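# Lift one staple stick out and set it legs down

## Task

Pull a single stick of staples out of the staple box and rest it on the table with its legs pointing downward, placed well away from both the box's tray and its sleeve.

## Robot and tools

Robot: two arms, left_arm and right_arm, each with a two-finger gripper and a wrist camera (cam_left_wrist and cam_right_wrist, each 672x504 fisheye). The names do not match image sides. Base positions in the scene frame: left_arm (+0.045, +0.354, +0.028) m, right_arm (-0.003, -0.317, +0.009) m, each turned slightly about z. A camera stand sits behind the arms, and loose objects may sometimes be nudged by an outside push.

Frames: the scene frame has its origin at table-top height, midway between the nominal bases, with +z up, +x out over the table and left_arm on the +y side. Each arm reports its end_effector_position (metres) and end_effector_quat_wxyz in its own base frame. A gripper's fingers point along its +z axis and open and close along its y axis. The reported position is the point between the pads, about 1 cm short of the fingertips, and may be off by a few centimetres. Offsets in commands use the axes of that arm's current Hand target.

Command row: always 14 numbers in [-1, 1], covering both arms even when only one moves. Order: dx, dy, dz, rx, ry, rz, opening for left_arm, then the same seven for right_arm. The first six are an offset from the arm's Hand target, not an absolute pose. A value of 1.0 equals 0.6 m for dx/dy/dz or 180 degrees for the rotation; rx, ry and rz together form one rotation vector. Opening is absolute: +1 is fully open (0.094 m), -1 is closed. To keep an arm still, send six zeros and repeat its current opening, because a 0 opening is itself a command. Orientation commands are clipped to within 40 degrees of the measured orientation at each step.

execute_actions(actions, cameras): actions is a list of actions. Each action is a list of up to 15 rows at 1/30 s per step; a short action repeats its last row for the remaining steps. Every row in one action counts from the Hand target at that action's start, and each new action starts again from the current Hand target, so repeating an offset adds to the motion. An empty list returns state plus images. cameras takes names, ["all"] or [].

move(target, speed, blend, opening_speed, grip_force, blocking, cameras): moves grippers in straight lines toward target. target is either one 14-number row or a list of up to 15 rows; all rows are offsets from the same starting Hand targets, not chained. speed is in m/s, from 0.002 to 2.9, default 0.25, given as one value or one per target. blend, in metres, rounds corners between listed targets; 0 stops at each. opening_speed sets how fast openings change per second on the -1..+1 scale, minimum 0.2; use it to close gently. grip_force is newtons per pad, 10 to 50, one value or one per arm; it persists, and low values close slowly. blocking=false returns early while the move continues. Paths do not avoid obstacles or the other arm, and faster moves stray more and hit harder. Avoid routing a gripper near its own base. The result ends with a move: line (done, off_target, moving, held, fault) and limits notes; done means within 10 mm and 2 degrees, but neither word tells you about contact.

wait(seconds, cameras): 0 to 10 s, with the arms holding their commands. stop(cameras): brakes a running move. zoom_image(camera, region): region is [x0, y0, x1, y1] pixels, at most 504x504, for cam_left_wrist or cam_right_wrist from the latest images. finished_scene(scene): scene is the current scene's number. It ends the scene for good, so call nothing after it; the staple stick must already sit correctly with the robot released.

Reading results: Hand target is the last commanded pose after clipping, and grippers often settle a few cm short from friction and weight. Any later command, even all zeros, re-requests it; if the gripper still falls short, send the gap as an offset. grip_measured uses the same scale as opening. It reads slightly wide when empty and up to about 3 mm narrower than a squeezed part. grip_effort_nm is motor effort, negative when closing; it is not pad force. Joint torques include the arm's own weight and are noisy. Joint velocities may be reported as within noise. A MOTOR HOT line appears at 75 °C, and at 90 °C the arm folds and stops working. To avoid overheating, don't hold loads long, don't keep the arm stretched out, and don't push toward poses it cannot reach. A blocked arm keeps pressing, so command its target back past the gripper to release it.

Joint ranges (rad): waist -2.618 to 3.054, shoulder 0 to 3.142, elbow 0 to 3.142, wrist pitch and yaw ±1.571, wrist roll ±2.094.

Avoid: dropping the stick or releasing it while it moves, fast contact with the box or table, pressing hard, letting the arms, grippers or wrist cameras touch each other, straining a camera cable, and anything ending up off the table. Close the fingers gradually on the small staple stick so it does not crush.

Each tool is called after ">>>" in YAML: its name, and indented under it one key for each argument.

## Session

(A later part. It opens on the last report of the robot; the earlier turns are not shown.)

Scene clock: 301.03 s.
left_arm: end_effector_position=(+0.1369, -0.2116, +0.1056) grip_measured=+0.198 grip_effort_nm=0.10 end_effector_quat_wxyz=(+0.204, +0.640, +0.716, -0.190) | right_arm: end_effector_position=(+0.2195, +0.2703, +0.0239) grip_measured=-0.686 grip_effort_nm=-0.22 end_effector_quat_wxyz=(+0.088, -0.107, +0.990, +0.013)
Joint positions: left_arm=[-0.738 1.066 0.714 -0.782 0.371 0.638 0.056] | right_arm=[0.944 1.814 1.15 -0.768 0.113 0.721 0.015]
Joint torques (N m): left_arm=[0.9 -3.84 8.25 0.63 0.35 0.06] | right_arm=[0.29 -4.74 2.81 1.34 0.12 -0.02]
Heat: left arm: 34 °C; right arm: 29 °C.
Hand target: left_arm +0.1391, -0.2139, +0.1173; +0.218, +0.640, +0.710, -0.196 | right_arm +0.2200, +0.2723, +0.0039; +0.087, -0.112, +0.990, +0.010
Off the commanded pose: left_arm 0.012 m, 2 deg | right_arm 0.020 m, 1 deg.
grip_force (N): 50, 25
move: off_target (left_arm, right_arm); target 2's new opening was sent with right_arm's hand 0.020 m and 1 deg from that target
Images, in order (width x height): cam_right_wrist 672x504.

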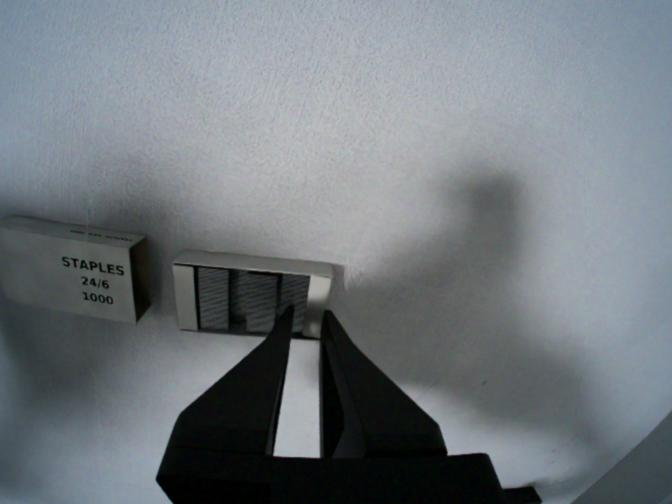

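>>> move:
  target:
    - [0, 0, 0, 0, 0, 0, 0.2, 0, 0, 0, 0, 0, 0, -0.54]
    - [0, 0, 0, 0, 0, 0, 0.2, -0.0116, 0, -0.0657, 0, 0, 0, -0.54]
  cameras: ["cam_right_wrist"]
  speed: 0.08
  opening_speed: 0.6

>>> zoom_image:
  camera: "cam_right_wrist"
  region: [210, 220, 370, 360]

Scene clock: 312.73 s.
left_arm: end_effector_position=(+0.1369, -0.2116, +0.1056) grip_measured=+0.198 grip_effort_nm=0.10 end_effector_quat_wxyz=(+0.204, +0.640, +0.716, -0.190) | right_arm: end_effector_position=(+0.2176, +0.2666, +0.0334) grip_measured=-0.542 grip_effort_nm=0.10 end_effector_quat_wxyz=(+0.078, -0.109, +0.991, +0.000)
Joint positions: left_arm=[-0.738 1.066 0.714 -0.782 0.371 0.638 0.056] | right_arm=[0.944 1.813 1.193 -0.846 0.117 0.718 0.022]
Joint torques (N m): left_arm=[0.87 -3.84 8.28 0.62 0.36 0.06] | right_arm=[0.2 -8.9 6.64 0.48 0.08 -0.03]
Heat: left arm: 35 °C; right arm: 30 °C.
Hand target: left_arm +0.1391, -0.2139, +0.1173; +0.218, +0.640, +0.710, -0.196 | right_arm +0.2200, +0.2723, +0.0440; +0.087, -0.112, +0.990, +0.010
Off the commanded pose: left_arm 0.012 m, 2 deg | right_arm 0.012 m, 2 deg.
grip_force (N): 50, 25
move: off_target (left_arm, right_arm)
Images, in order (width x height): cam_right_wrist 672x504.

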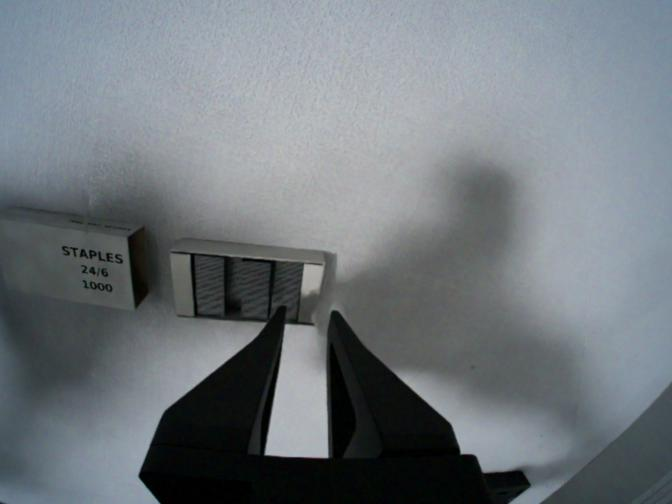

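Scaled by 3.150 from the camera's 672x504 image, which has a finer 960x720 frame.

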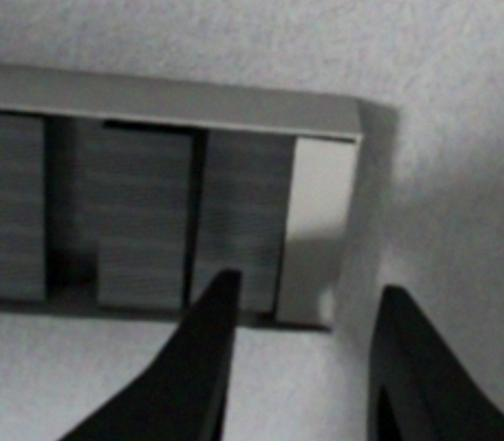

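>>> move:
  target: [0, 0, 0, 0, 0, 0, 0.2, 0.0066, 0.0358, -0.0012, 0, 0, 0, -0.68]
  cameras: ["cam_right_wrist"]
  speed: 0.08
  grip_force: [50, 50]

>>> zoom_image:
  camera: "cam_right_wrist"
  region: [230, 220, 390, 360]

Scene clock: 338.37 s.
left_arm: end_effector_position=(+0.1369, -0.2116, +0.1056) grip_measured=+0.198 grip_effort_nm=0.10 end_effector_quat_wxyz=(+0.204, +0.640, +0.716, -0.190) | right_arm: end_effector_position=(+0.2101, +0.2890, +0.0447) grip_measured=-0.678 grip_effort_nm=-0.09 end_effector_quat_wxyz=(+0.087, -0.115, +0.989, +0.014)
Joint positions: left_arm=[-0.738 1.066 0.714 -0.782 0.371 0.638 0.056] | right_arm=[0.998 1.821 1.248 -0.864 0.117 0.76 0.015]
Joint torques (N m): left_arm=[0.84 -3.84 8.24 0.63 0.35 0.05] | right_arm=[0.47 -6.43 7.05 0.45 0.13 0.15]
Heat: left arm: 35 °C; right arm: 31 °C.
Hand target: left_arm +0.1391, -0.2139, +0.1173; +0.218, +0.640, +0.710, -0.196 | right_arm +0.2112, +0.2924, +0.0440; +0.087, -0.112, +0.990, +0.010
Off the commanded pose: left_arm 0.012 m, 2 deg | right_arm 0.004 m, 1 deg.
move: off_target (left_arm)
Images, in order (width x height): cam_right_wrist 672x504.

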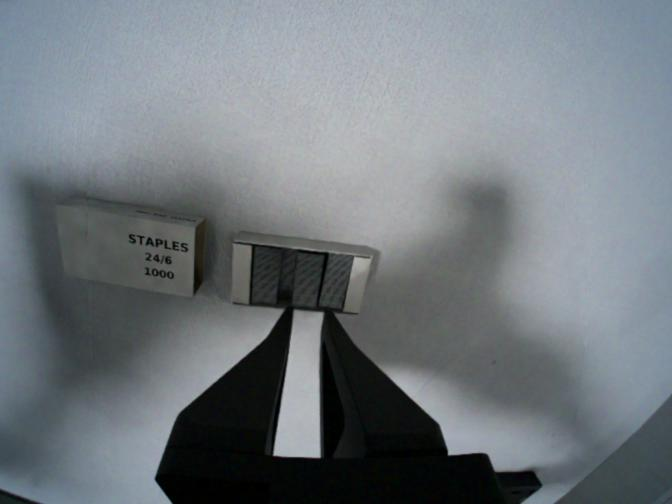

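Scaled by 3.150 from the camera's 672x504 image, which has a finer 960x720 frame.

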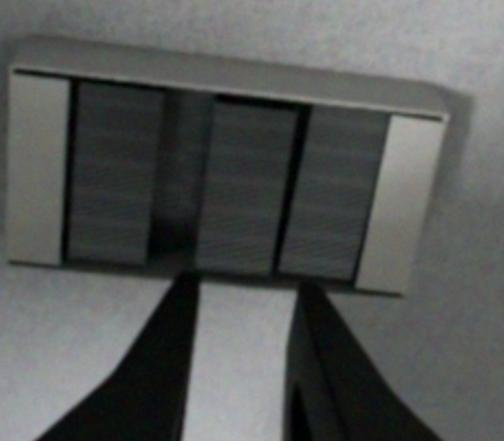

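>>> move:
  target: [0, 0, 0, 0, 0, 0, 0.2, -0.0008, 0.005, 0.034, 0, 0, 0, -0.68]
  cameras: ["cam_right_wrist"]
  speed: 0.08

>>> zoom_image:
  camera: "cam_right_wrist"
  region: [240, 240, 380, 360]

Scene clock: 348.33 s.
left_arm: end_effector_position=(+0.1369, -0.2116, +0.1056) grip_measured=+0.198 grip_effort_nm=0.10 end_effector_quat_wxyz=(+0.204, +0.640, +0.716, -0.190) | right_arm: end_effector_position=(+0.2133, +0.2940, +0.0305) grip_measured=-0.678 grip_effort_nm=-0.10 end_effector_quat_wxyz=(+0.085, -0.115, +0.990, +0.012)
Joint positions: left_arm=[-0.738 1.066 0.714 -0.782 0.371 0.638 0.056] | right_arm=[0.998 1.867 1.248 -0.825 0.117 0.76 0.015]
Joint torques (N m): left_arm=[0.87 -3.81 8.27 0.62 0.34 0.07] | right_arm=[0.23 -6.91 4.78 0.78 0.1 0.11]
Heat: left arm: 35 °C; right arm: 31 °C.
Hand target: left_arm +0.1391, -0.2139, +0.1173; +0.218, +0.640, +0.710, -0.196 | right_arm +0.2144, +0.2961, +0.0240; +0.087, -0.112, +0.990, +0.010
Off the commanded pose: left_arm 0.012 m, 2 deg | right_arm 0.007 m, 0 deg.
move: off_target (left_arm)
Images, in order (width x height): cam_right_wrist 672x504.

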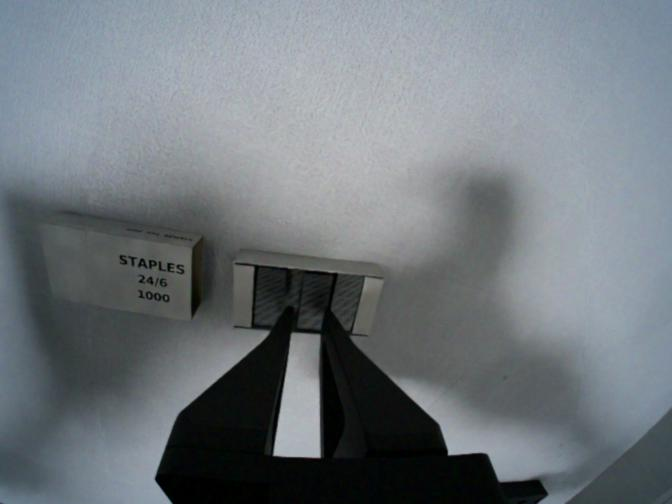

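Scaled by 3.600 from the camera's 672x504 image, which has a finer 960x720 frame.

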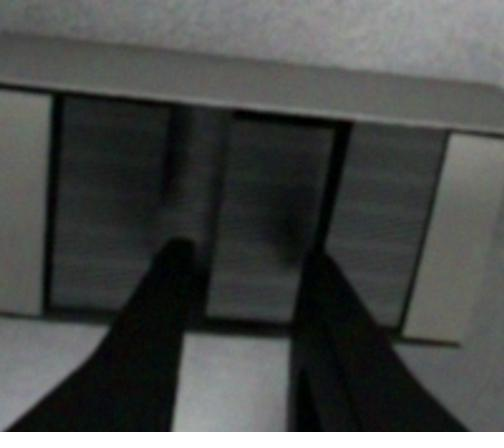

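>>> move:
  target: [0, 0, 0, 0, 0, 0, 0.2, 0.0069, 0, 0.0394, 0, 0, 0, -0.68]
  cameras: ["cam_right_wrist"]
  speed: 0.05

>>> zoom_image:
  camera: "cam_right_wrist"
  region: [240, 240, 380, 360]

Scene clock: 355.13 s.
left_arm: end_effector_position=(+0.1369, -0.2116, +0.1056) grip_measured=+0.198 grip_effort_nm=0.10 end_effector_quat_wxyz=(+0.204, +0.640, +0.716, -0.190) | right_arm: end_effector_position=(+0.2134, +0.2938, +0.0233) grip_measured=-0.678 grip_effort_nm=-0.09 end_effector_quat_wxyz=(+0.087, -0.115, +0.990, +0.013)
Joint positions: left_arm=[-0.738 1.066 0.714 -0.782 0.371 0.638 0.056] | right_arm=[0.998 1.873 1.225 -0.792 0.118 0.76 0.015]
Joint torques (N m): left_arm=[0.88 -3.82 8.27 0.62 0.36 0.06] | right_arm=[0.34 -5.11 2.56 1.49 0.11 0.14]
Heat: left arm: 35 °C; right arm: 31 °C.
Hand target: left_arm +0.1391, -0.2139, +0.1173; +0.218, +0.640, +0.710, -0.196 | right_arm +0.2145, +0.2962, +0.0000; +0.087, -0.112, +0.990, +0.010
Off the commanded pose: left_arm 0.012 m, 2 deg | right_arm 0.023 m, 0 deg.
move: off_target (left_arm, right_arm)
Images, in order (width x height): cam_right_wrist 672x504.

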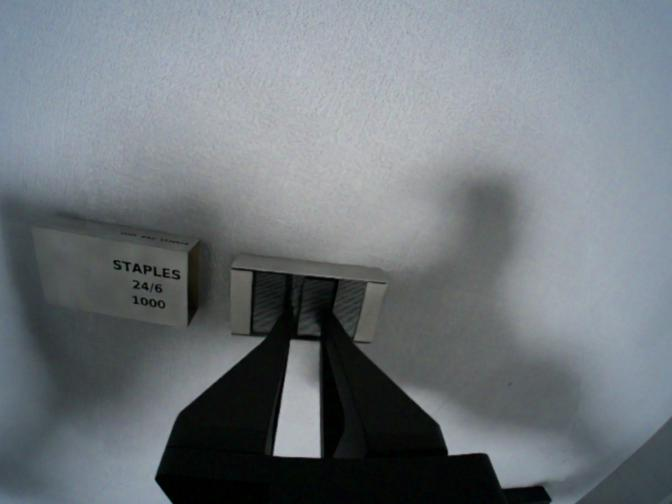

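Scaled by 3.600 from the camera's 672x504 image, which has a finer 960x720 frame.

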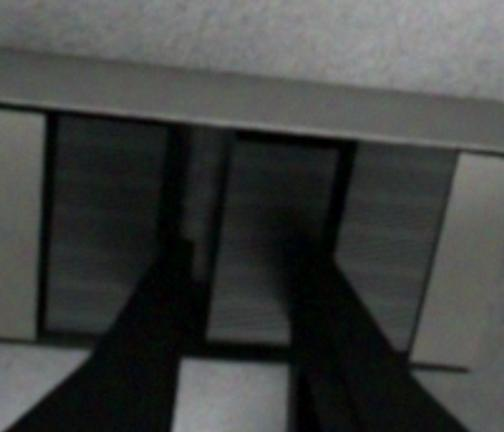

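>>> move:
  target: [0, 0, 0, 0, 0, 0, 0.2, 0, -0.013, 0, 0, 0, 0, -0.68]
  cameras: ["cam_right_wrist"]
  speed: 0.03

>>> zoom_image:
  camera: "cam_right_wrist"
  region: [240, 240, 380, 360]

Scene clock: 364.70 s.
left_arm: end_effector_position=(+0.1369, -0.2116, +0.1056) grip_measured=+0.198 grip_effort_nm=0.10 end_effector_quat_wxyz=(+0.204, +0.640, +0.716, -0.190) | right_arm: end_effector_position=(+0.2131, +0.2933, +0.0232) grip_measured=-0.678 grip_effort_nm=-0.10 end_effector_quat_wxyz=(+0.092, -0.114, +0.989, +0.019)
Joint positions: left_arm=[-0.738 1.066 0.714 -0.782 0.371 0.638 0.056] | right_arm=[0.998 1.859 1.203 -0.768 0.118 0.76 0.015]
Joint torques (N m): left_arm=[0.84 -3.81 8.25 0.63 0.35 0.06] | right_arm=[-1.21 -5.11 2.15 1.3 0.11 -0.06]
Heat: left arm: 35 °C; right arm: 30 °C.
Hand target: left_arm +0.1391, -0.2139, +0.1173; +0.218, +0.640, +0.710, -0.196 | right_arm +0.2162, +0.2885, -0.0001; +0.087, -0.112, +0.990, +0.010
Off the commanded pose: left_arm 0.012 m, 2 deg | right_arm 0.024 m, 1 deg.
move: off_target (left_arm, right_arm)
Images, in order (width x height): cam_right_wrist 672x504.

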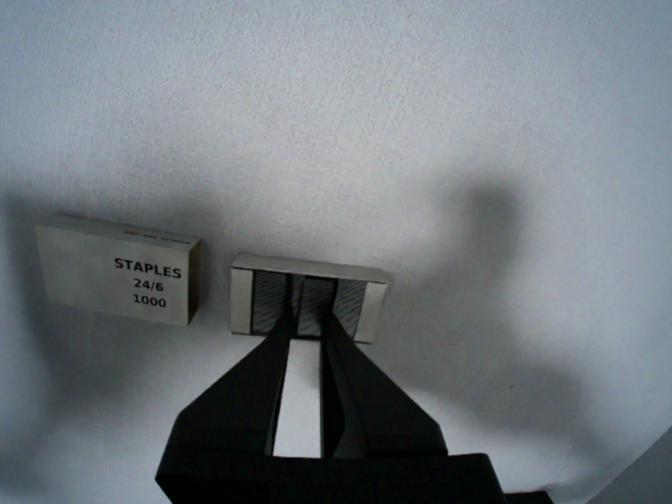

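Scaled by 3.600 from the camera's 672x504 image, which has a finer 960x720 frame.

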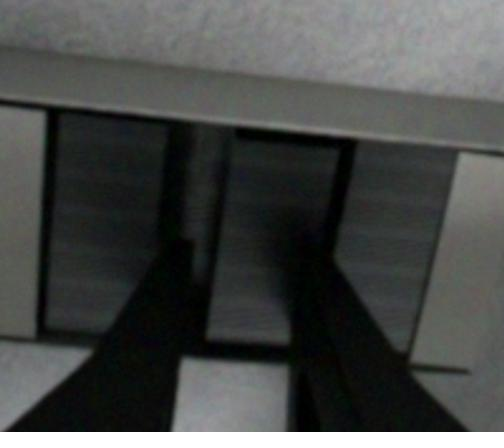

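>>> move:
  target: [0, 0, 0, 0, 0, 0, 0.2, 0, -0.015, 0, 0, 0, 0, -0.68]
  cameras: ["cam_right_wrist"]
  speed: 0.03

>>> zoom_image:
  camera: "cam_right_wrist"
  region: [240, 240, 380, 360]

Scene clock: 368.37 s.
left_arm: end_effector_position=(+0.1369, -0.2116, +0.1056) grip_measured=+0.198 grip_effort_nm=0.10 end_effector_quat_wxyz=(+0.204, +0.640, +0.716, -0.190) | right_arm: end_effector_position=(+0.2142, +0.2904, +0.0233) grip_measured=-0.678 grip_effort_nm=-0.09 end_effector_quat_wxyz=(+0.094, -0.117, +0.988, +0.027)
Joint positions: left_arm=[-0.738 1.066 0.714 -0.782 0.371 0.638 0.056] | right_arm=[0.987 1.839 1.175 -0.743 0.109 0.742 0.015]
Joint torques (N m): left_arm=[0.87 -3.81 8.27 0.62 0.35 0.06] | right_arm=[-1.87 -5.14 2.14 1.16 0.18 -0.06]
Heat: left arm: 35 °C; right arm: 30 °C.
Hand target: left_arm +0.1391, -0.2139, +0.1173; +0.218, +0.640, +0.710, -0.196 | right_arm +0.2183, +0.2799, +0.0001; +0.087, -0.112, +0.990, +0.010
Off the commanded pose: left_arm 0.012 m, 2 deg | right_arm 0.026 m, 2 deg.
move: off_target (left_arm, right_arm)
Images, in order (width x height): cam_right_wrist 672x504.

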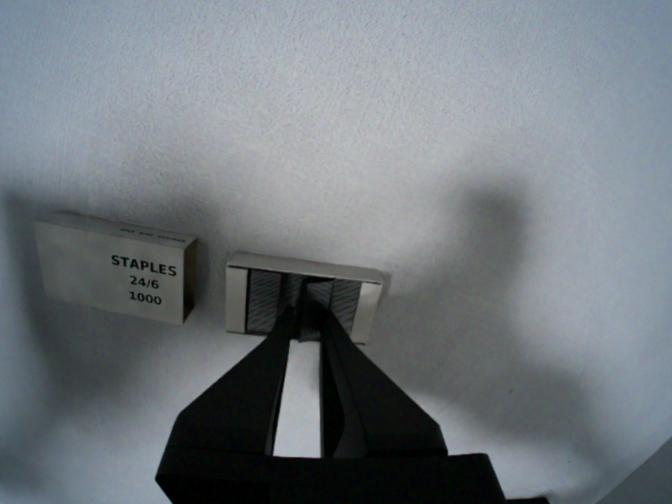

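Scaled by 3.600 from the camera's 672x504 image, which has a finer 960x720 frame.

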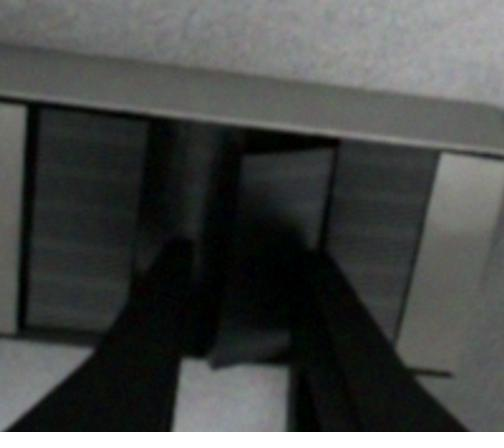

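>>> move:
  target: [0, 0, 0, 0, 0, 0, 0.2, -0.0145, 0.009, -0.082, 0, 0, 0, -0.68]
  cameras: ["cam_right_wrist"]
  speed: 0.06

>>> zoom_image:
  camera: "cam_right_wrist"
  region: [220, 220, 380, 360]

Scene clock: 374.83 s.
left_arm: end_effector_position=(+0.1369, -0.2116, +0.1056) grip_measured=+0.198 grip_effort_nm=0.10 end_effector_quat_wxyz=(+0.204, +0.640, +0.716, -0.190) | right_arm: end_effector_position=(+0.2110, +0.2823, +0.0390) grip_measured=-0.678 grip_effort_nm=-0.09 end_effector_quat_wxyz=(+0.074, -0.117, +0.990, +0.003)
Joint positions: left_arm=[-0.738 1.066 0.714 -0.782 0.371 0.638 0.056] | right_arm=[0.982 1.838 1.249 -0.88 0.109 0.742 0.015]
Joint torques (N m): left_arm=[0.88 -3.82 8.24 0.62 0.36 0.06] | right_arm=[-0.31 -9.1 6.76 0.45 0.19 0.01]
Heat: left arm: 35 °C; right arm: 30 °C.
Hand target: left_arm +0.1391, -0.2139, +0.1173; +0.218, +0.640, +0.710, -0.196 | right_arm +0.2170, +0.2851, +0.0499; +0.087, -0.112, +0.990, +0.010
Off the commanded pose: left_arm 0.012 m, 2 deg | right_arm 0.013 m, 2 deg.
move: off_target (left_arm, right_arm)
Images, in order (width x height): cam_right_wrist 672x504.

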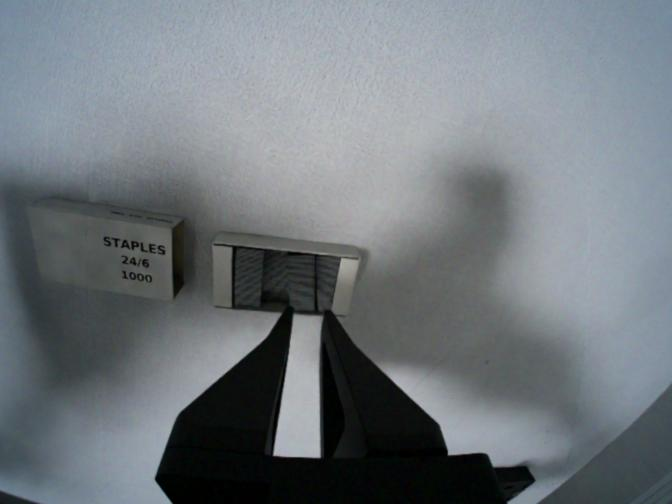

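Scaled by 3.150 from the camera's 672x504 image, which has a finer 960x720 frame.

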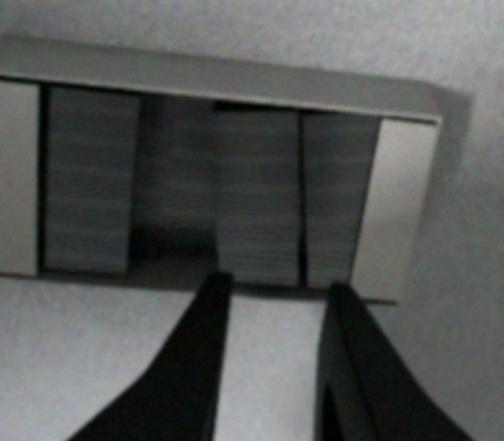

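>>> move:
  target:
    - [0, 0, 0, 0, 0, 0, 0.2, 0.0046, 0.005, 0.0263, 0, 0, 0, -1]
    - [0, 0, 0, 0, 0, 0, 0.2, 0.0145, 0.005, 0.0821, 0, 0, 0, -1]
    - [0, 0, 0, 0, 0, 0, 0.2, 0.0145, 0.0283, 0.0821, 0, 0, 0, -1]
  cameras: ["cam_right_wrist"]
  speed: [0.06, 0.06, 0.03]

>>> zoom_image:
  camera: "cam_right_wrist"
  region: [220, 220, 380, 360]

Scene clock: 392.33 s.
left_arm: end_effector_position=(+0.1369, -0.2116, +0.1056) grip_measured=+0.198 grip_effort_nm=0.10 end_effector_quat_wxyz=(+0.204, +0.640, +0.716, -0.190) | right_arm: end_effector_position=(+0.2118, +0.2881, +0.0238) grip_measured=-0.989 grip_effort_nm=-0.56 end_effector_quat_wxyz=(+0.091, -0.114, +0.989, +0.003)
Joint positions: left_arm=[-0.738 1.066 0.714 -0.782 0.371 0.638 0.056] | right_arm=[1.004 1.862 1.211 -0.799 0.138 0.766 0]
Joint torques (N m): left_arm=[0.85 -3.85 8.21 0.64 0.35 0.07] | right_arm=[0.77 -3.25 4.57 1.44 -0.04 0.2]
Heat: left arm: 36 °C; right arm: 32 °C.
Hand target: left_arm +0.1391, -0.2139, +0.1173; +0.218, +0.640, +0.710, -0.196 | right_arm +0.2133, +0.3016, -0.0001; +0.087, -0.112, +0.990, +0.010
Off the commanded pose: left_arm 0.012 m, 2 deg | right_arm 0.027 m, 1 deg.
move: off_target (left_arm, right_arm)
Images, in order (width x height): cam_right_wrist 672x504.

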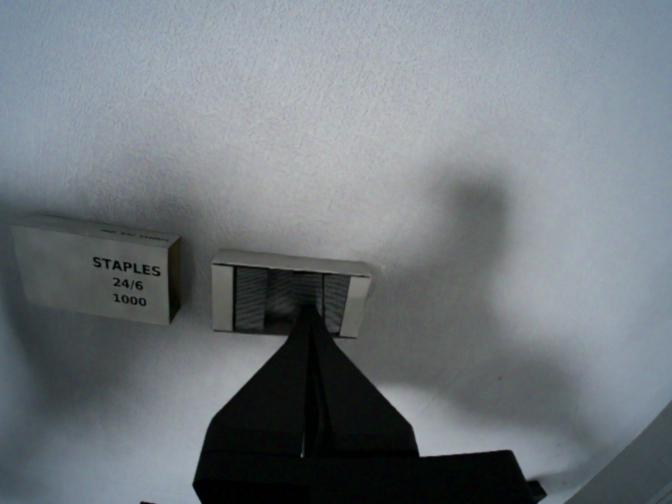

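Scaled by 3.150 from the camera's 672x504 image, which has a finer 960x720 frame.

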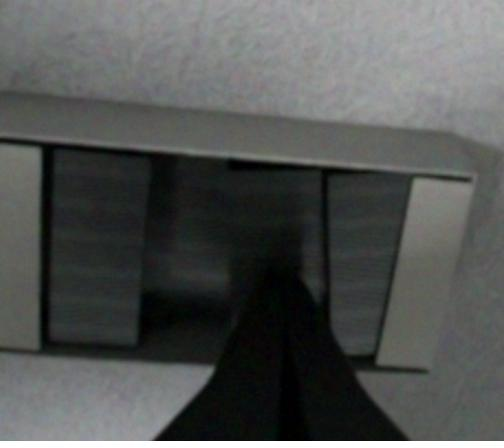

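>>> move:
  target: [0, 0, 0, 0, 0, 0, 0.2, 0, 0.02, 0, 0, 0, 0, -1]
  cameras: ["cam_right_wrist"]
  speed: 0.03

>>> zoom_image:
  camera: "cam_right_wrist"
  region: [220, 220, 380, 360]

Scene clock: 397.77 s.
left_arm: end_effector_position=(+0.1369, -0.2116, +0.1056) grip_measured=+0.198 grip_effort_nm=0.10 end_effector_quat_wxyz=(+0.204, +0.640, +0.716, -0.190) | right_arm: end_effector_position=(+0.2112, +0.2891, +0.0237) grip_measured=-0.989 grip_effort_nm=-0.56 end_effector_quat_wxyz=(+0.093, -0.112, +0.989, -0.017)
Joint positions: left_arm=[-0.738 1.066 0.714 -0.782 0.371 0.638 0.056] | right_arm=[1.021 1.891 1.249 -0.841 0.168 0.789 0]
Joint torques (N m): left_arm=[0.88 -3.82 8.23 0.62 0.35 0.08] | right_arm=[1.5 -3.48 5.03 1.65 -0.32 0.2]
Heat: left arm: 36 °C; right arm: 31 °C.
Hand target: left_arm +0.1391, -0.2139, +0.1173; +0.218, +0.640, +0.710, -0.196 | right_arm +0.2106, +0.3132, -0.0001; +0.087, -0.112, +0.990, +0.010
Off the commanded pose: left_arm 0.012 m, 2 deg | right_arm 0.034 m, 3 deg.
move: off_target (left_arm, right_arm)
Images, in order (width x height): cam_right_wrist 672x504.

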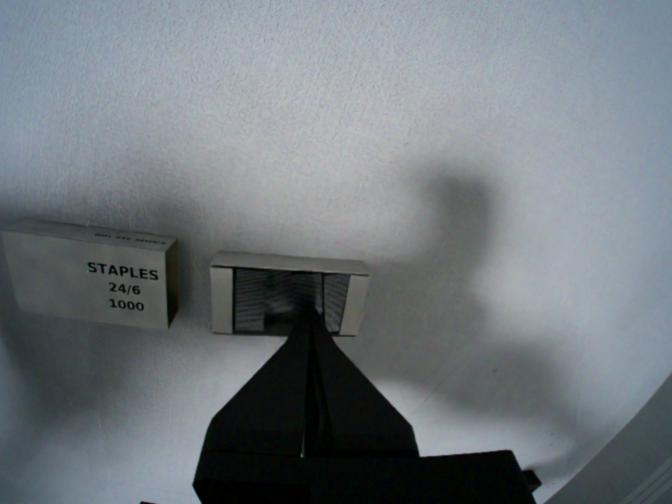

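Scaled by 3.150 from the camera's 672x504 image, which has a finer 960x720 frame.

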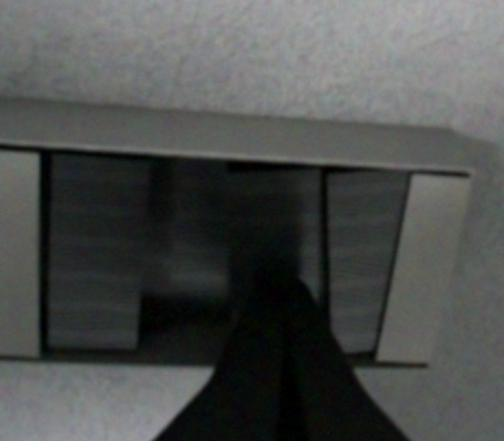

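>>> move:
  target: [0, 0, 0, 0, 0, 0, 0.2, 0, 0.025, 0, 0, 0, 0, -1]
  cameras: ["cam_right_wrist"]
  speed: 0.03

>>> zoom_image:
  camera: "cam_right_wrist"
  region: [220, 220, 380, 360]

Scene clock: 402.53 s.
left_arm: end_effector_position=(+0.1369, -0.2116, +0.1056) grip_measured=+0.198 grip_effort_nm=0.10 end_effector_quat_wxyz=(+0.204, +0.640, +0.716, -0.190) | right_arm: end_effector_position=(+0.2110, +0.3060, +0.0242) grip_measured=-0.989 grip_effort_nm=-0.56 end_effector_quat_wxyz=(+0.099, -0.111, +0.989, -0.014)
Joint positions: left_arm=[-0.738 1.066 0.714 -0.782 0.371 0.638 0.056] | right_arm=[1.05 1.931 1.306 -0.85 0.176 0.817 0]
Joint torques (N m): left_arm=[0.87 -3.81 8.23 0.62 0.35 0.06] | right_arm=[1.33 -4.05 4.92 1.53 -0.33 0.18]
Heat: left arm: 36 °C; right arm: 31 °C.
Hand target: left_arm +0.1391, -0.2139, +0.1173; +0.218, +0.640, +0.710, -0.196 | right_arm +0.2072, +0.3279, -0.0001; +0.087, -0.112, +0.990, +0.010
Off the commanded pose: left_arm 0.012 m, 2 deg | right_arm 0.033 m, 3 deg.
move: off_target (left_arm, right_arm)
Images, in order (width x height): cam_right_wrist 672x504.

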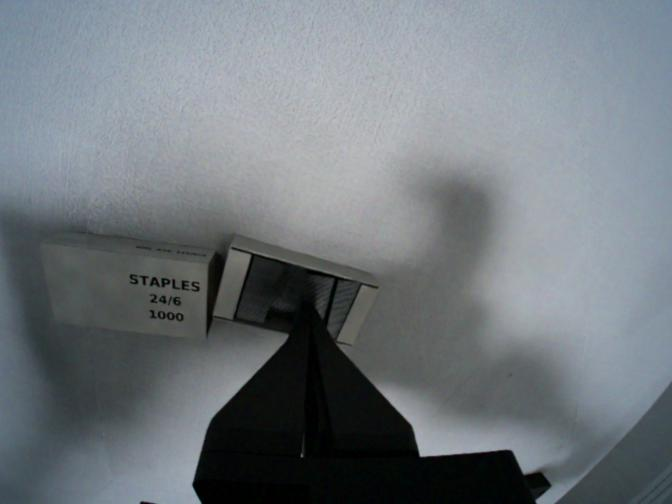

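Scaled by 3.150 from the camera's 672x504 image, which has a finer 960x720 frame.

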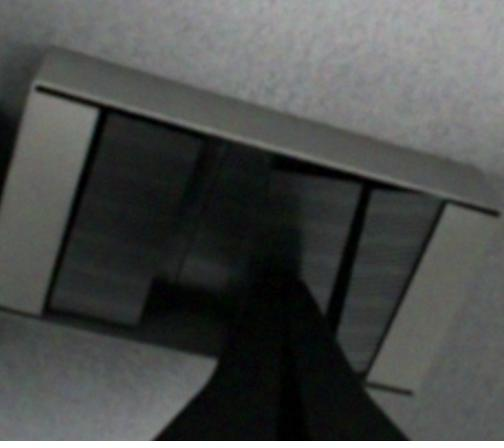

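>>> move:
  target: [0, 0, 0, 0, 0, 0, 0.2, -0.029, -0.035, -0.164, 0, 0, 0, -1]
  cameras: ["all"]
  speed: 0.12

>>> zoom_image:
  camera: "cam_right_wrist"
  region: [200, 180, 400, 340]

Scene clock: 452.87 s.
left_arm: end_effector_position=(+0.1369, -0.2116, +0.1056) grip_measured=+0.198 grip_effort_nm=0.10 end_effector_quat_wxyz=(+0.204, +0.640, +0.716, -0.190) | right_arm: end_effector_position=(+0.2085, +0.3054, +0.0826) grip_measured=-0.989 grip_effort_nm=-0.56 end_effector_quat_wxyz=(+0.076, -0.114, +0.991, -0.007)
Joint positions: left_arm=[-0.738 1.066 0.714 -0.782 0.371 0.638 0.056] | right_arm=[1.032 1.878 1.481 -1.093 0.129 0.798 0]
Joint torques (N m): left_arm=[0.88 -3.82 8.27 0.64 0.36 0.06] | right_arm=[-0.69 -11.1 6.68 0.3 0.08 -0.03]
Heat: left arm: 36 °C; right arm: 30 °C.
Hand target: left_arm +0.1391, -0.2139, +0.1173; +0.218, +0.640, +0.710, -0.196 | right_arm +0.2120, +0.3074, +0.0998; +0.087, -0.112, +0.990, +0.010
Off the commanded pose: left_arm 0.012 m, 2 deg | right_arm 0.018 m, 2 deg.
move: off_target (left_arm, right_arm)

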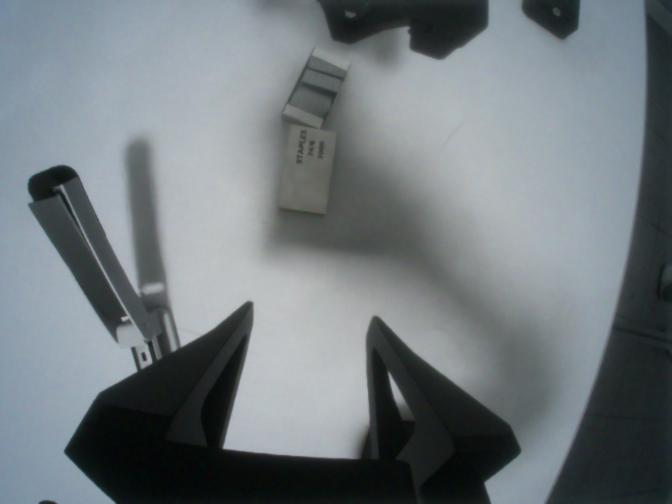

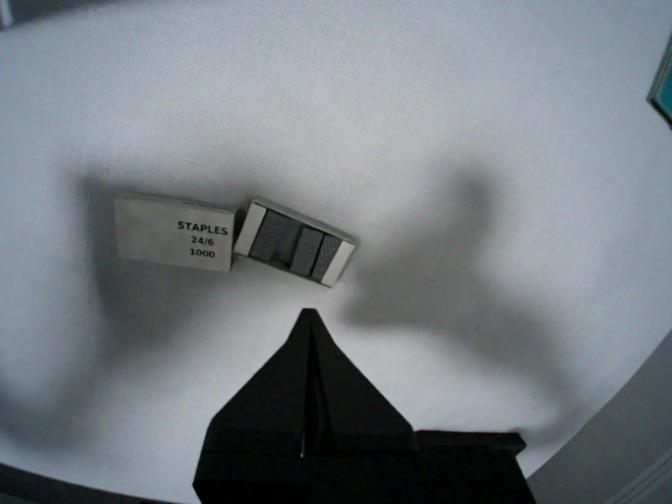

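Scaled by 2.520 from the camera's 672x504 image, which has a finer 960x720 frame.

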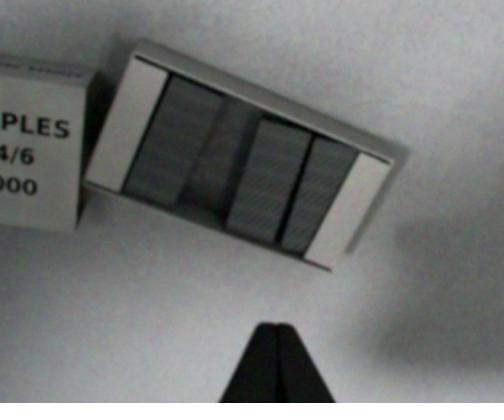

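>>> move:
  target: [0.0027, 0.0218, 0.248, 0, -0.0611, 0, 0.35, 0.0067, 0.0057, 0.1003, 0, 0, 0, -1]
  cameras: ["all"]
  speed: 0.12
  grip_force: [50, 50]

>>> zoom_image:
  camera: "cam_right_wrist"
  region: [200, 200, 400, 360]

Scene clock: 495.43 s.
left_arm: end_effector_position=(+0.1666, -0.2946, -0.0019) grip_measured=+0.348 grip_effort_nm=0.10 end_effector_quat_wxyz=(+0.292, +0.616, +0.686, -0.252) | right_arm: end_effector_position=(+0.2142, +0.3120, +0.0471) grip_measured=-0.989 grip_effort_nm=-0.56 end_effector_quat_wxyz=(+0.089, -0.113, +0.990, +0.011)
Joint positions: left_arm=[-0.843 1.613 0.432 0.307 0.415 0.468 0.063] | right_arm=[1.027 1.9 1.362 -0.905 0.127 0.792 0]
Joint torques (N m): left_arm=[-0.88 -4.88 4.12 1.22 0.25 -0.07] | right_arm=[-0.9 -7.34 4.92 0.84 0.08 -0.04]
Heat: left arm: 36 °C; right arm: 31 °C.
Hand target: left_arm +0.1606, -0.2941, -0.0070; +0.285, +0.618, +0.686, -0.257 | right_arm +0.2176, +0.3122, +0.0399; +0.087, -0.112, +0.990, +0.010
Off the commanded pose: left_arm 0.008 m, 1 deg | right_arm 0.008 m, 0 deg.
move: done

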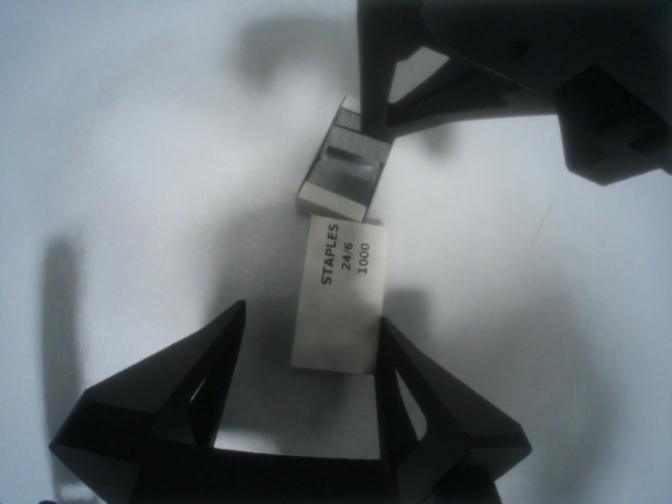

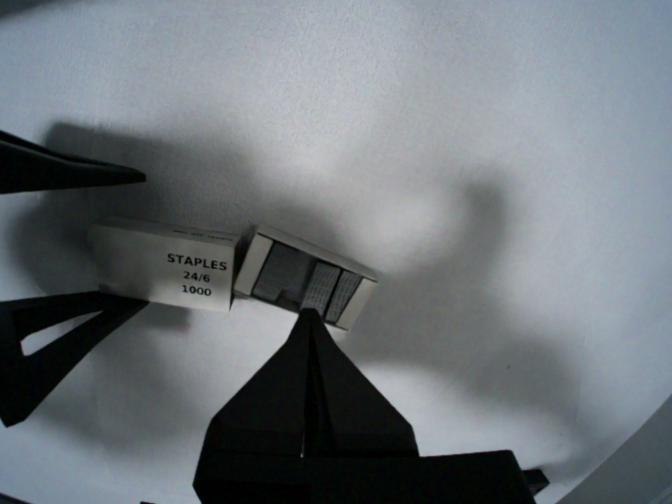

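Scaled by 2.520 from the camera's 672x504 image, which has a finer 960x720 frame.

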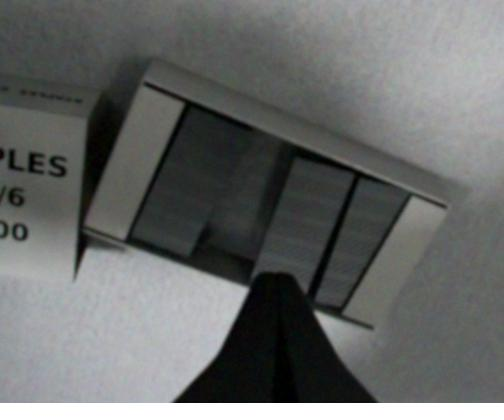

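>>> move:
  target:
    - [0, -0.018, 0, 0, 0, 0, 0.35, 0, -0.018, 0, 0, 0, 0, -1]
    - [0, -0.018, 0, 0, 0, 0, -0.2, 0, -0.018, 0, 0, 0, 0, -1]
  cameras: ["all"]
  speed: 0.06
  grip_force: [20, 50]
  opening_speed: 0.5

>>> zoom_image:
  camera: "cam_right_wrist"
  region: [200, 200, 400, 360]

Scene clock: 514.93 s.
left_arm: end_effector_position=(+0.1549, -0.2969, -0.0054) grip_measured=-0.194 grip_effort_nm=-0.36 end_effector_quat_wxyz=(+0.288, +0.617, +0.686, -0.256) | right_arm: end_effector_position=(+0.2164, +0.2998, +0.0377) grip_measured=-0.989 grip_effort_nm=-0.56 end_effector_quat_wxyz=(+0.081, -0.113, +0.990, +0.000)
Joint positions: left_arm=[-0.883 1.613 0.407 0.34 0.397 0.433 0.038] | right_arm=[1.004 1.9 1.326 -0.893 0.125 0.77 0]
Joint torques (N m): left_arm=[-0.9 -6.45 3.9 1.11 0.16 -0.07] | right_arm=[-0.59 -9.21 4.72 0.76 0.01 -0.08]
Heat: left arm: 34 °C; right arm: 32 °C.
Hand target: left_arm +0.1499, -0.2953, -0.0069; +0.285, +0.619, +0.686, -0.257 | right_arm +0.2200, +0.3017, +0.0399; +0.087, -0.112, +0.990, +0.010
Off the commanded pose: left_arm 0.005 m, 0 deg | right_arm 0.005 m, 1 deg.
grip_force (N): 20, 50
move: done

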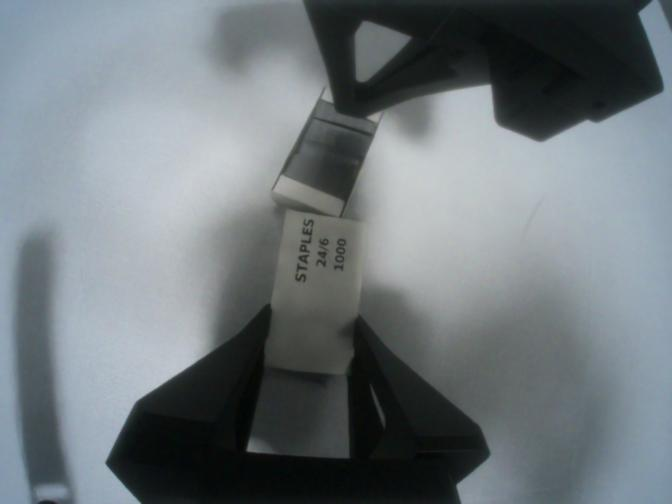

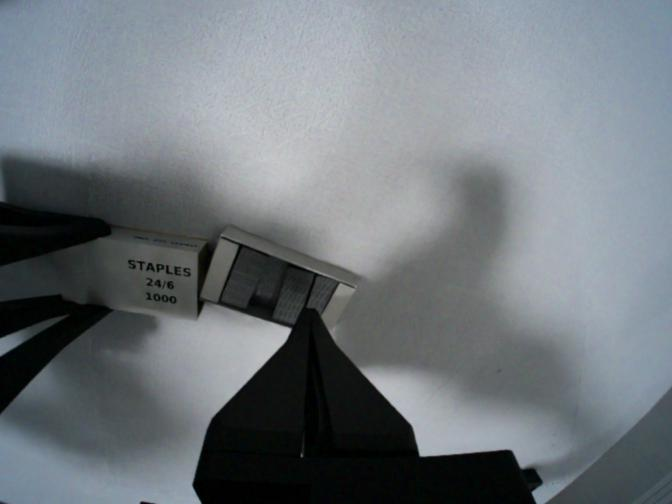

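Scaled by 2.520 from the camera's 672x504 image, which has a finer 960x720 frame.

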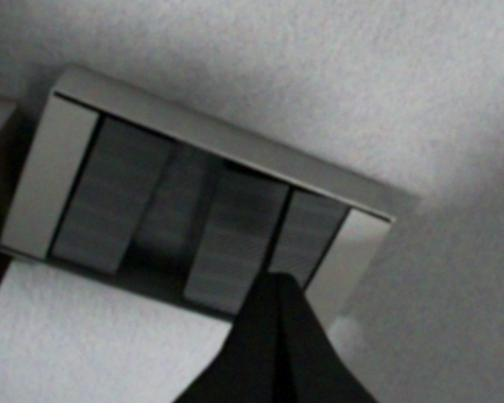

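>>> move:
  target:
    - [0, 0, 0, 0, 0, 0, -0.2, 0.0066, 0.0117, -0.0012, 0, 0, 0, -1]
    - [0, 0, 0, 0, 0, 0, -0.2, 0.018, 0.0117, 0.0645, 0, 0, 0, -1]
    - [0, 0, 0, 0, 0, 0, -0.2, 0.018, 0.05, 0.0645, 0, 0, 0, -1]
  cameras: ["all"]
  speed: [0.06, 0.06, 0.03]

>>> zoom_image:
  camera: "cam_right_wrist"
  region: [200, 200, 400, 360]

Scene clock: 526.13 s.
left_arm: end_effector_position=(+0.1549, -0.2969, -0.0054) grip_measured=-0.194 grip_effort_nm=-0.36 end_effector_quat_wxyz=(+0.288, +0.617, +0.686, -0.256) | right_arm: end_effector_position=(+0.2139, +0.3011, +0.0284) grip_measured=-0.989 grip_effort_nm=-0.56 end_effector_quat_wxyz=(+0.084, -0.114, +0.990, +0.005)
Joint positions: left_arm=[-0.883 1.613 0.407 0.34 0.397 0.433 0.038] | right_arm=[1.012 1.903 1.288 -0.844 0.125 0.776 0]
Joint torques (N m): left_arm=[-0.91 -6.43 3.92 1.1 0.16 -0.07] | right_arm=[-0.16 -8.69 5.15 0.56 0.08 0.03]
Heat: left arm: 33 °C; right arm: 32 °C.
Hand target: left_arm +0.1499, -0.2953, -0.0069; +0.285, +0.619, +0.686, -0.257 | right_arm +0.2142, +0.3017, +0.0289; +0.085, -0.114, +0.990, +0.006 (not the last commanded pose)
Off the commanded pose: left_arm 0.005 m, 0 deg | right_arm 0.041 m, 1 deg.
grip_force (N): 20, 50
move: held (right_arm; a check stopped the path); path passed 1 of 3 targets; limits=held
pose unreachable (right arm): on one or more control steps of this call, first in action 0 (counted from 0), this arm could not follow its commanded pose, so it was not sent that pose on those steps. It may still have moved: this result reports where it is.
cause: moving toward the commanded pose would bring a part of the arm too close to another arm (this arm's wrist (the part past joint 4) and the left arm's wrist camera, 20 mm apart when this arm was first held).

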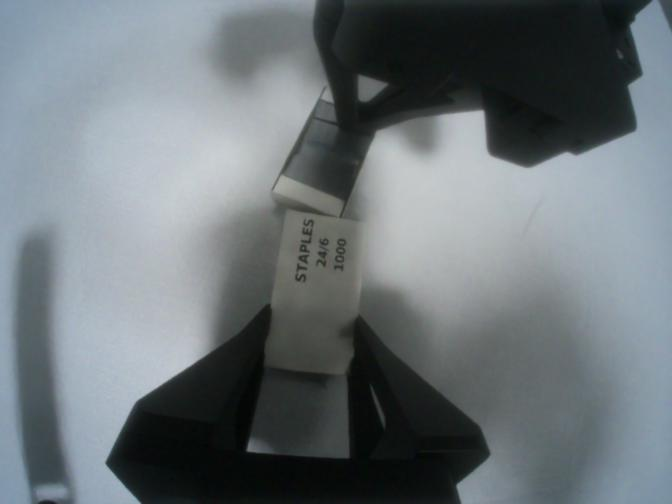

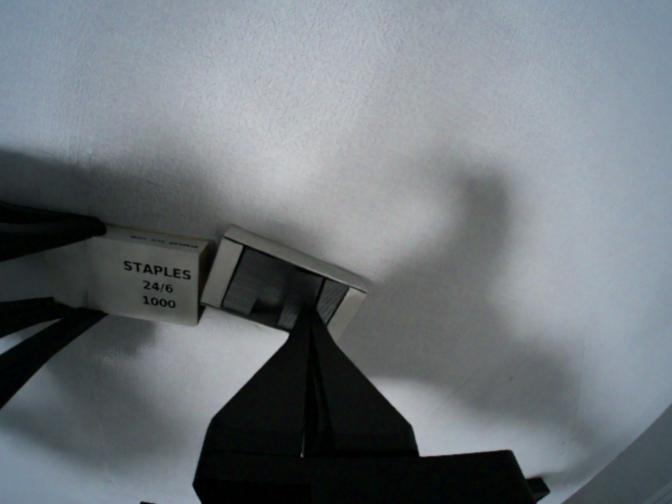

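Scaled by 2.520 from the camera's 672x504 image, which has a finer 960x720 frame.

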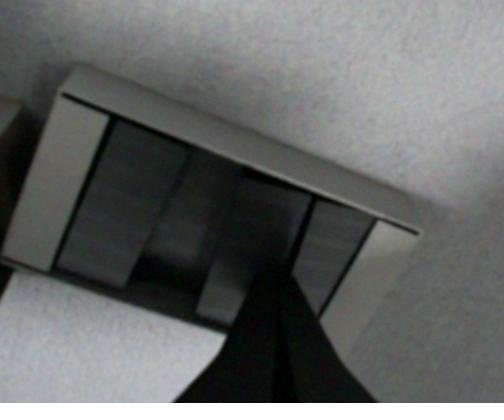

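>>> move:
  target:
    - [0, 0, 0, 0, 0, 0, 0.0, 0, 0, 0, 0, 0, 0, -1]
    - [0, 0, 0, 0, -0.0833, 0, 0.0, 0, 0, 0, 0, 0, 0, -1]
    - [0, 0, 0, 0, -0.0833, 0, -0.2, 0, 0, 0, 0, 0, 0, -1]
  cameras: ["all"]
  speed: 0.15
  opening_speed: 0.7

>>> zoom_image:
  camera: "cam_right_wrist"
  region: [200, 200, 400, 360]

Scene clock: 538.77 s.
left_arm: end_effector_position=(+0.1517, -0.2991, -0.0021) grip_measured=-0.193 grip_effort_nm=-0.41 end_effector_quat_wxyz=(+0.379, +0.582, +0.638, -0.333) | right_arm: end_effector_position=(+0.2139, +0.3011, +0.0284) grip_measured=-0.989 grip_effort_nm=-0.56 end_effector_quat_wxyz=(+0.084, -0.114, +0.990, +0.005)
Joint positions: left_arm=[-0.821 1.83 0.222 0.996 0.547 0.369 0.038] | right_arm=[1.012 1.903 1.288 -0.844 0.125 0.776 0]
Joint torques (N m): left_arm=[0.79 -4.74 2.59 1.4 0.28 -0.06] | right_arm=[0.12 -8.58 5.18 0.53 0.09 0.01]
Heat: left arm: 33 °C; right arm: 33 °C.
Hand target: left_arm +0.1498, -0.2953, -0.0069; +0.372, +0.580, +0.643, -0.335 | right_arm +0.2142, +0.3017, +0.0289; +0.085, -0.114, +0.990, +0.006
Off the commanded pose: left_arm 0.006 m, 1 deg | right_arm 0.001 m, 0 deg.
grip_force (N): 20, 50
move: done

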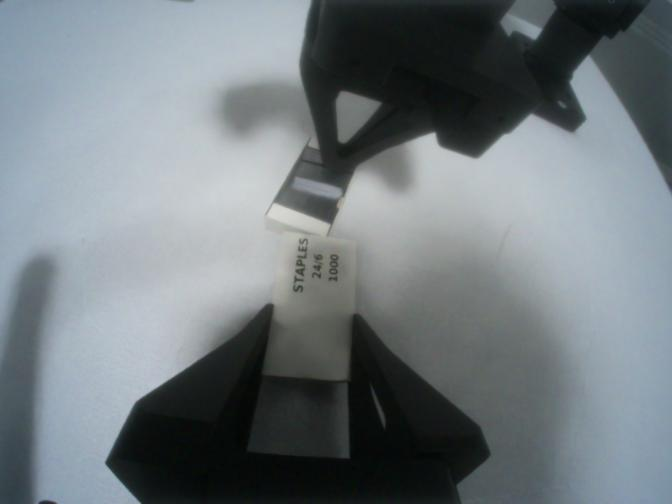

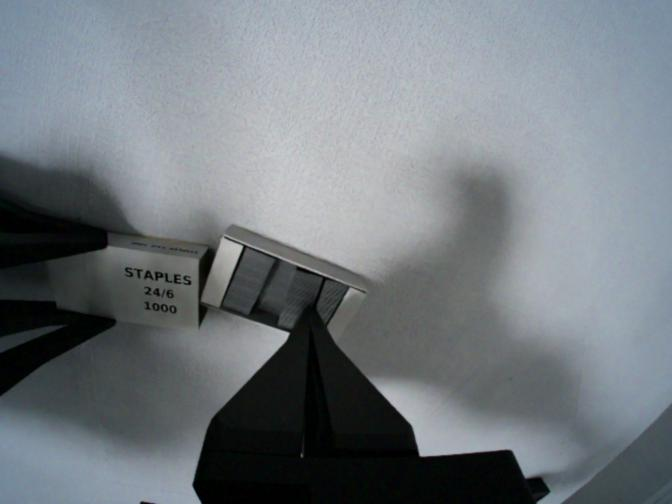

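Scaled by 2.520 from the camera's 672x504 image, which has a finer 960x720 frame.

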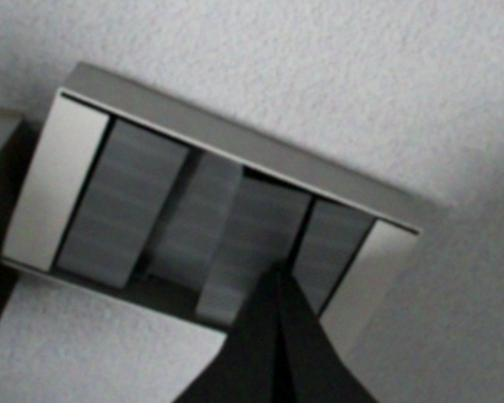

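>>> move:
  target:
    - [0, 0, 0, 0, 0, 0, -0.2, 0.009, 0, 0.0509, 0, 0, 0, -1]
    - [0, 0, 0, 0, 0, 0, -0.2, 0.009, 0.0583, 0.0509, 0, 0, 0, -1]
  cameras: ["all"]
  speed: [0.06, 0.03]

>>> zoom_image:
  camera: "cam_right_wrist"
  region: [200, 200, 400, 360]

Scene clock: 547.00 s.
left_arm: end_effector_position=(+0.1517, -0.2991, -0.0021) grip_measured=-0.193 grip_effort_nm=-0.40 end_effector_quat_wxyz=(+0.379, +0.582, +0.638, -0.333) | right_arm: end_effector_position=(+0.2109, +0.3017, +0.0247) grip_measured=-0.989 grip_effort_nm=-0.56 end_effector_quat_wxyz=(+0.092, -0.116, +0.989, +0.005)
Joint positions: left_arm=[-0.821 1.83 0.222 0.996 0.547 0.369 0.038] | right_arm=[1.026 1.896 1.261 -0.814 0.139 0.784 0]
Joint torques (N m): left_arm=[0.79 -4.74 2.56 1.4 0.27 -0.06] | right_arm=[0.02 -8.24 4.97 0.65 0.08 0.04]
Heat: left arm: 33 °C; right arm: 33 °C.
Hand target: left_arm +0.1498, -0.2953, -0.0069; +0.372, +0.580, +0.643, -0.335 | right_arm +0.2110, +0.3026, +0.0241; +0.092, -0.116, +0.989, +0.007 (not the last commanded pose)
Off the commanded pose: left_arm 0.006 m, 1 deg | right_arm 0.044 m, 1 deg.
grip_force (N): 20, 50
move: held (right_arm; a check stopped the path); path passed 1 of 2 targets; limits=held
pose unreachable (right arm): on one or more control steps of this call, first in action 0 (counted from 0), this arm could not follow its commanded pose, so it was not sent that pose on those steps. It may still have moved: this result reports where it is.
cause: moving toward the commanded pose would bring a part of the arm too close to another arm (this arm's wrist (the part past joint 4) and the left arm's wrist camera, where that arm would come to rest).

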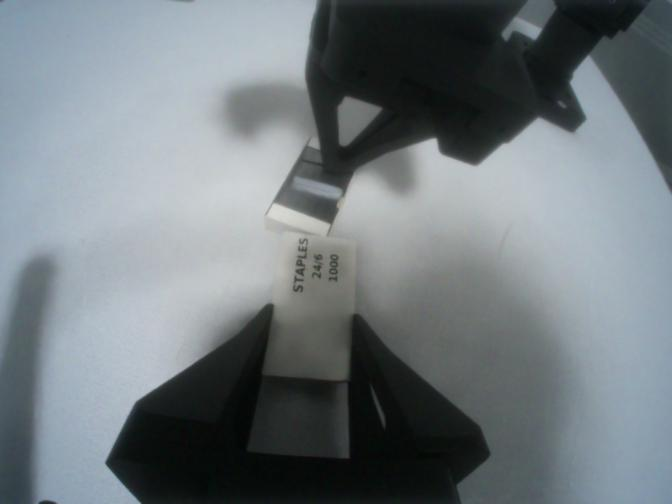

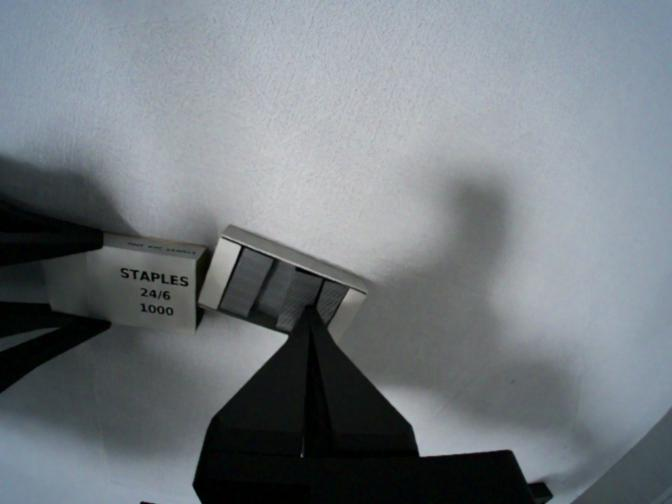

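Scaled by 2.520 from the camera's 672x504 image, which has a finer 960x720 frame.

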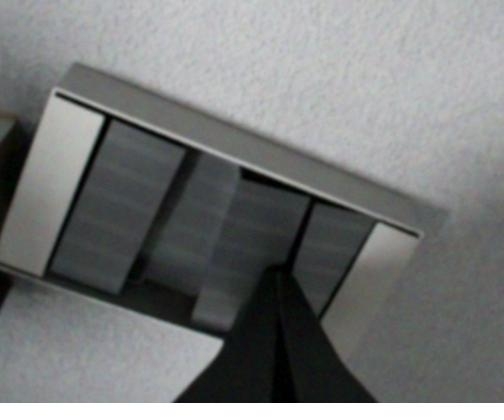

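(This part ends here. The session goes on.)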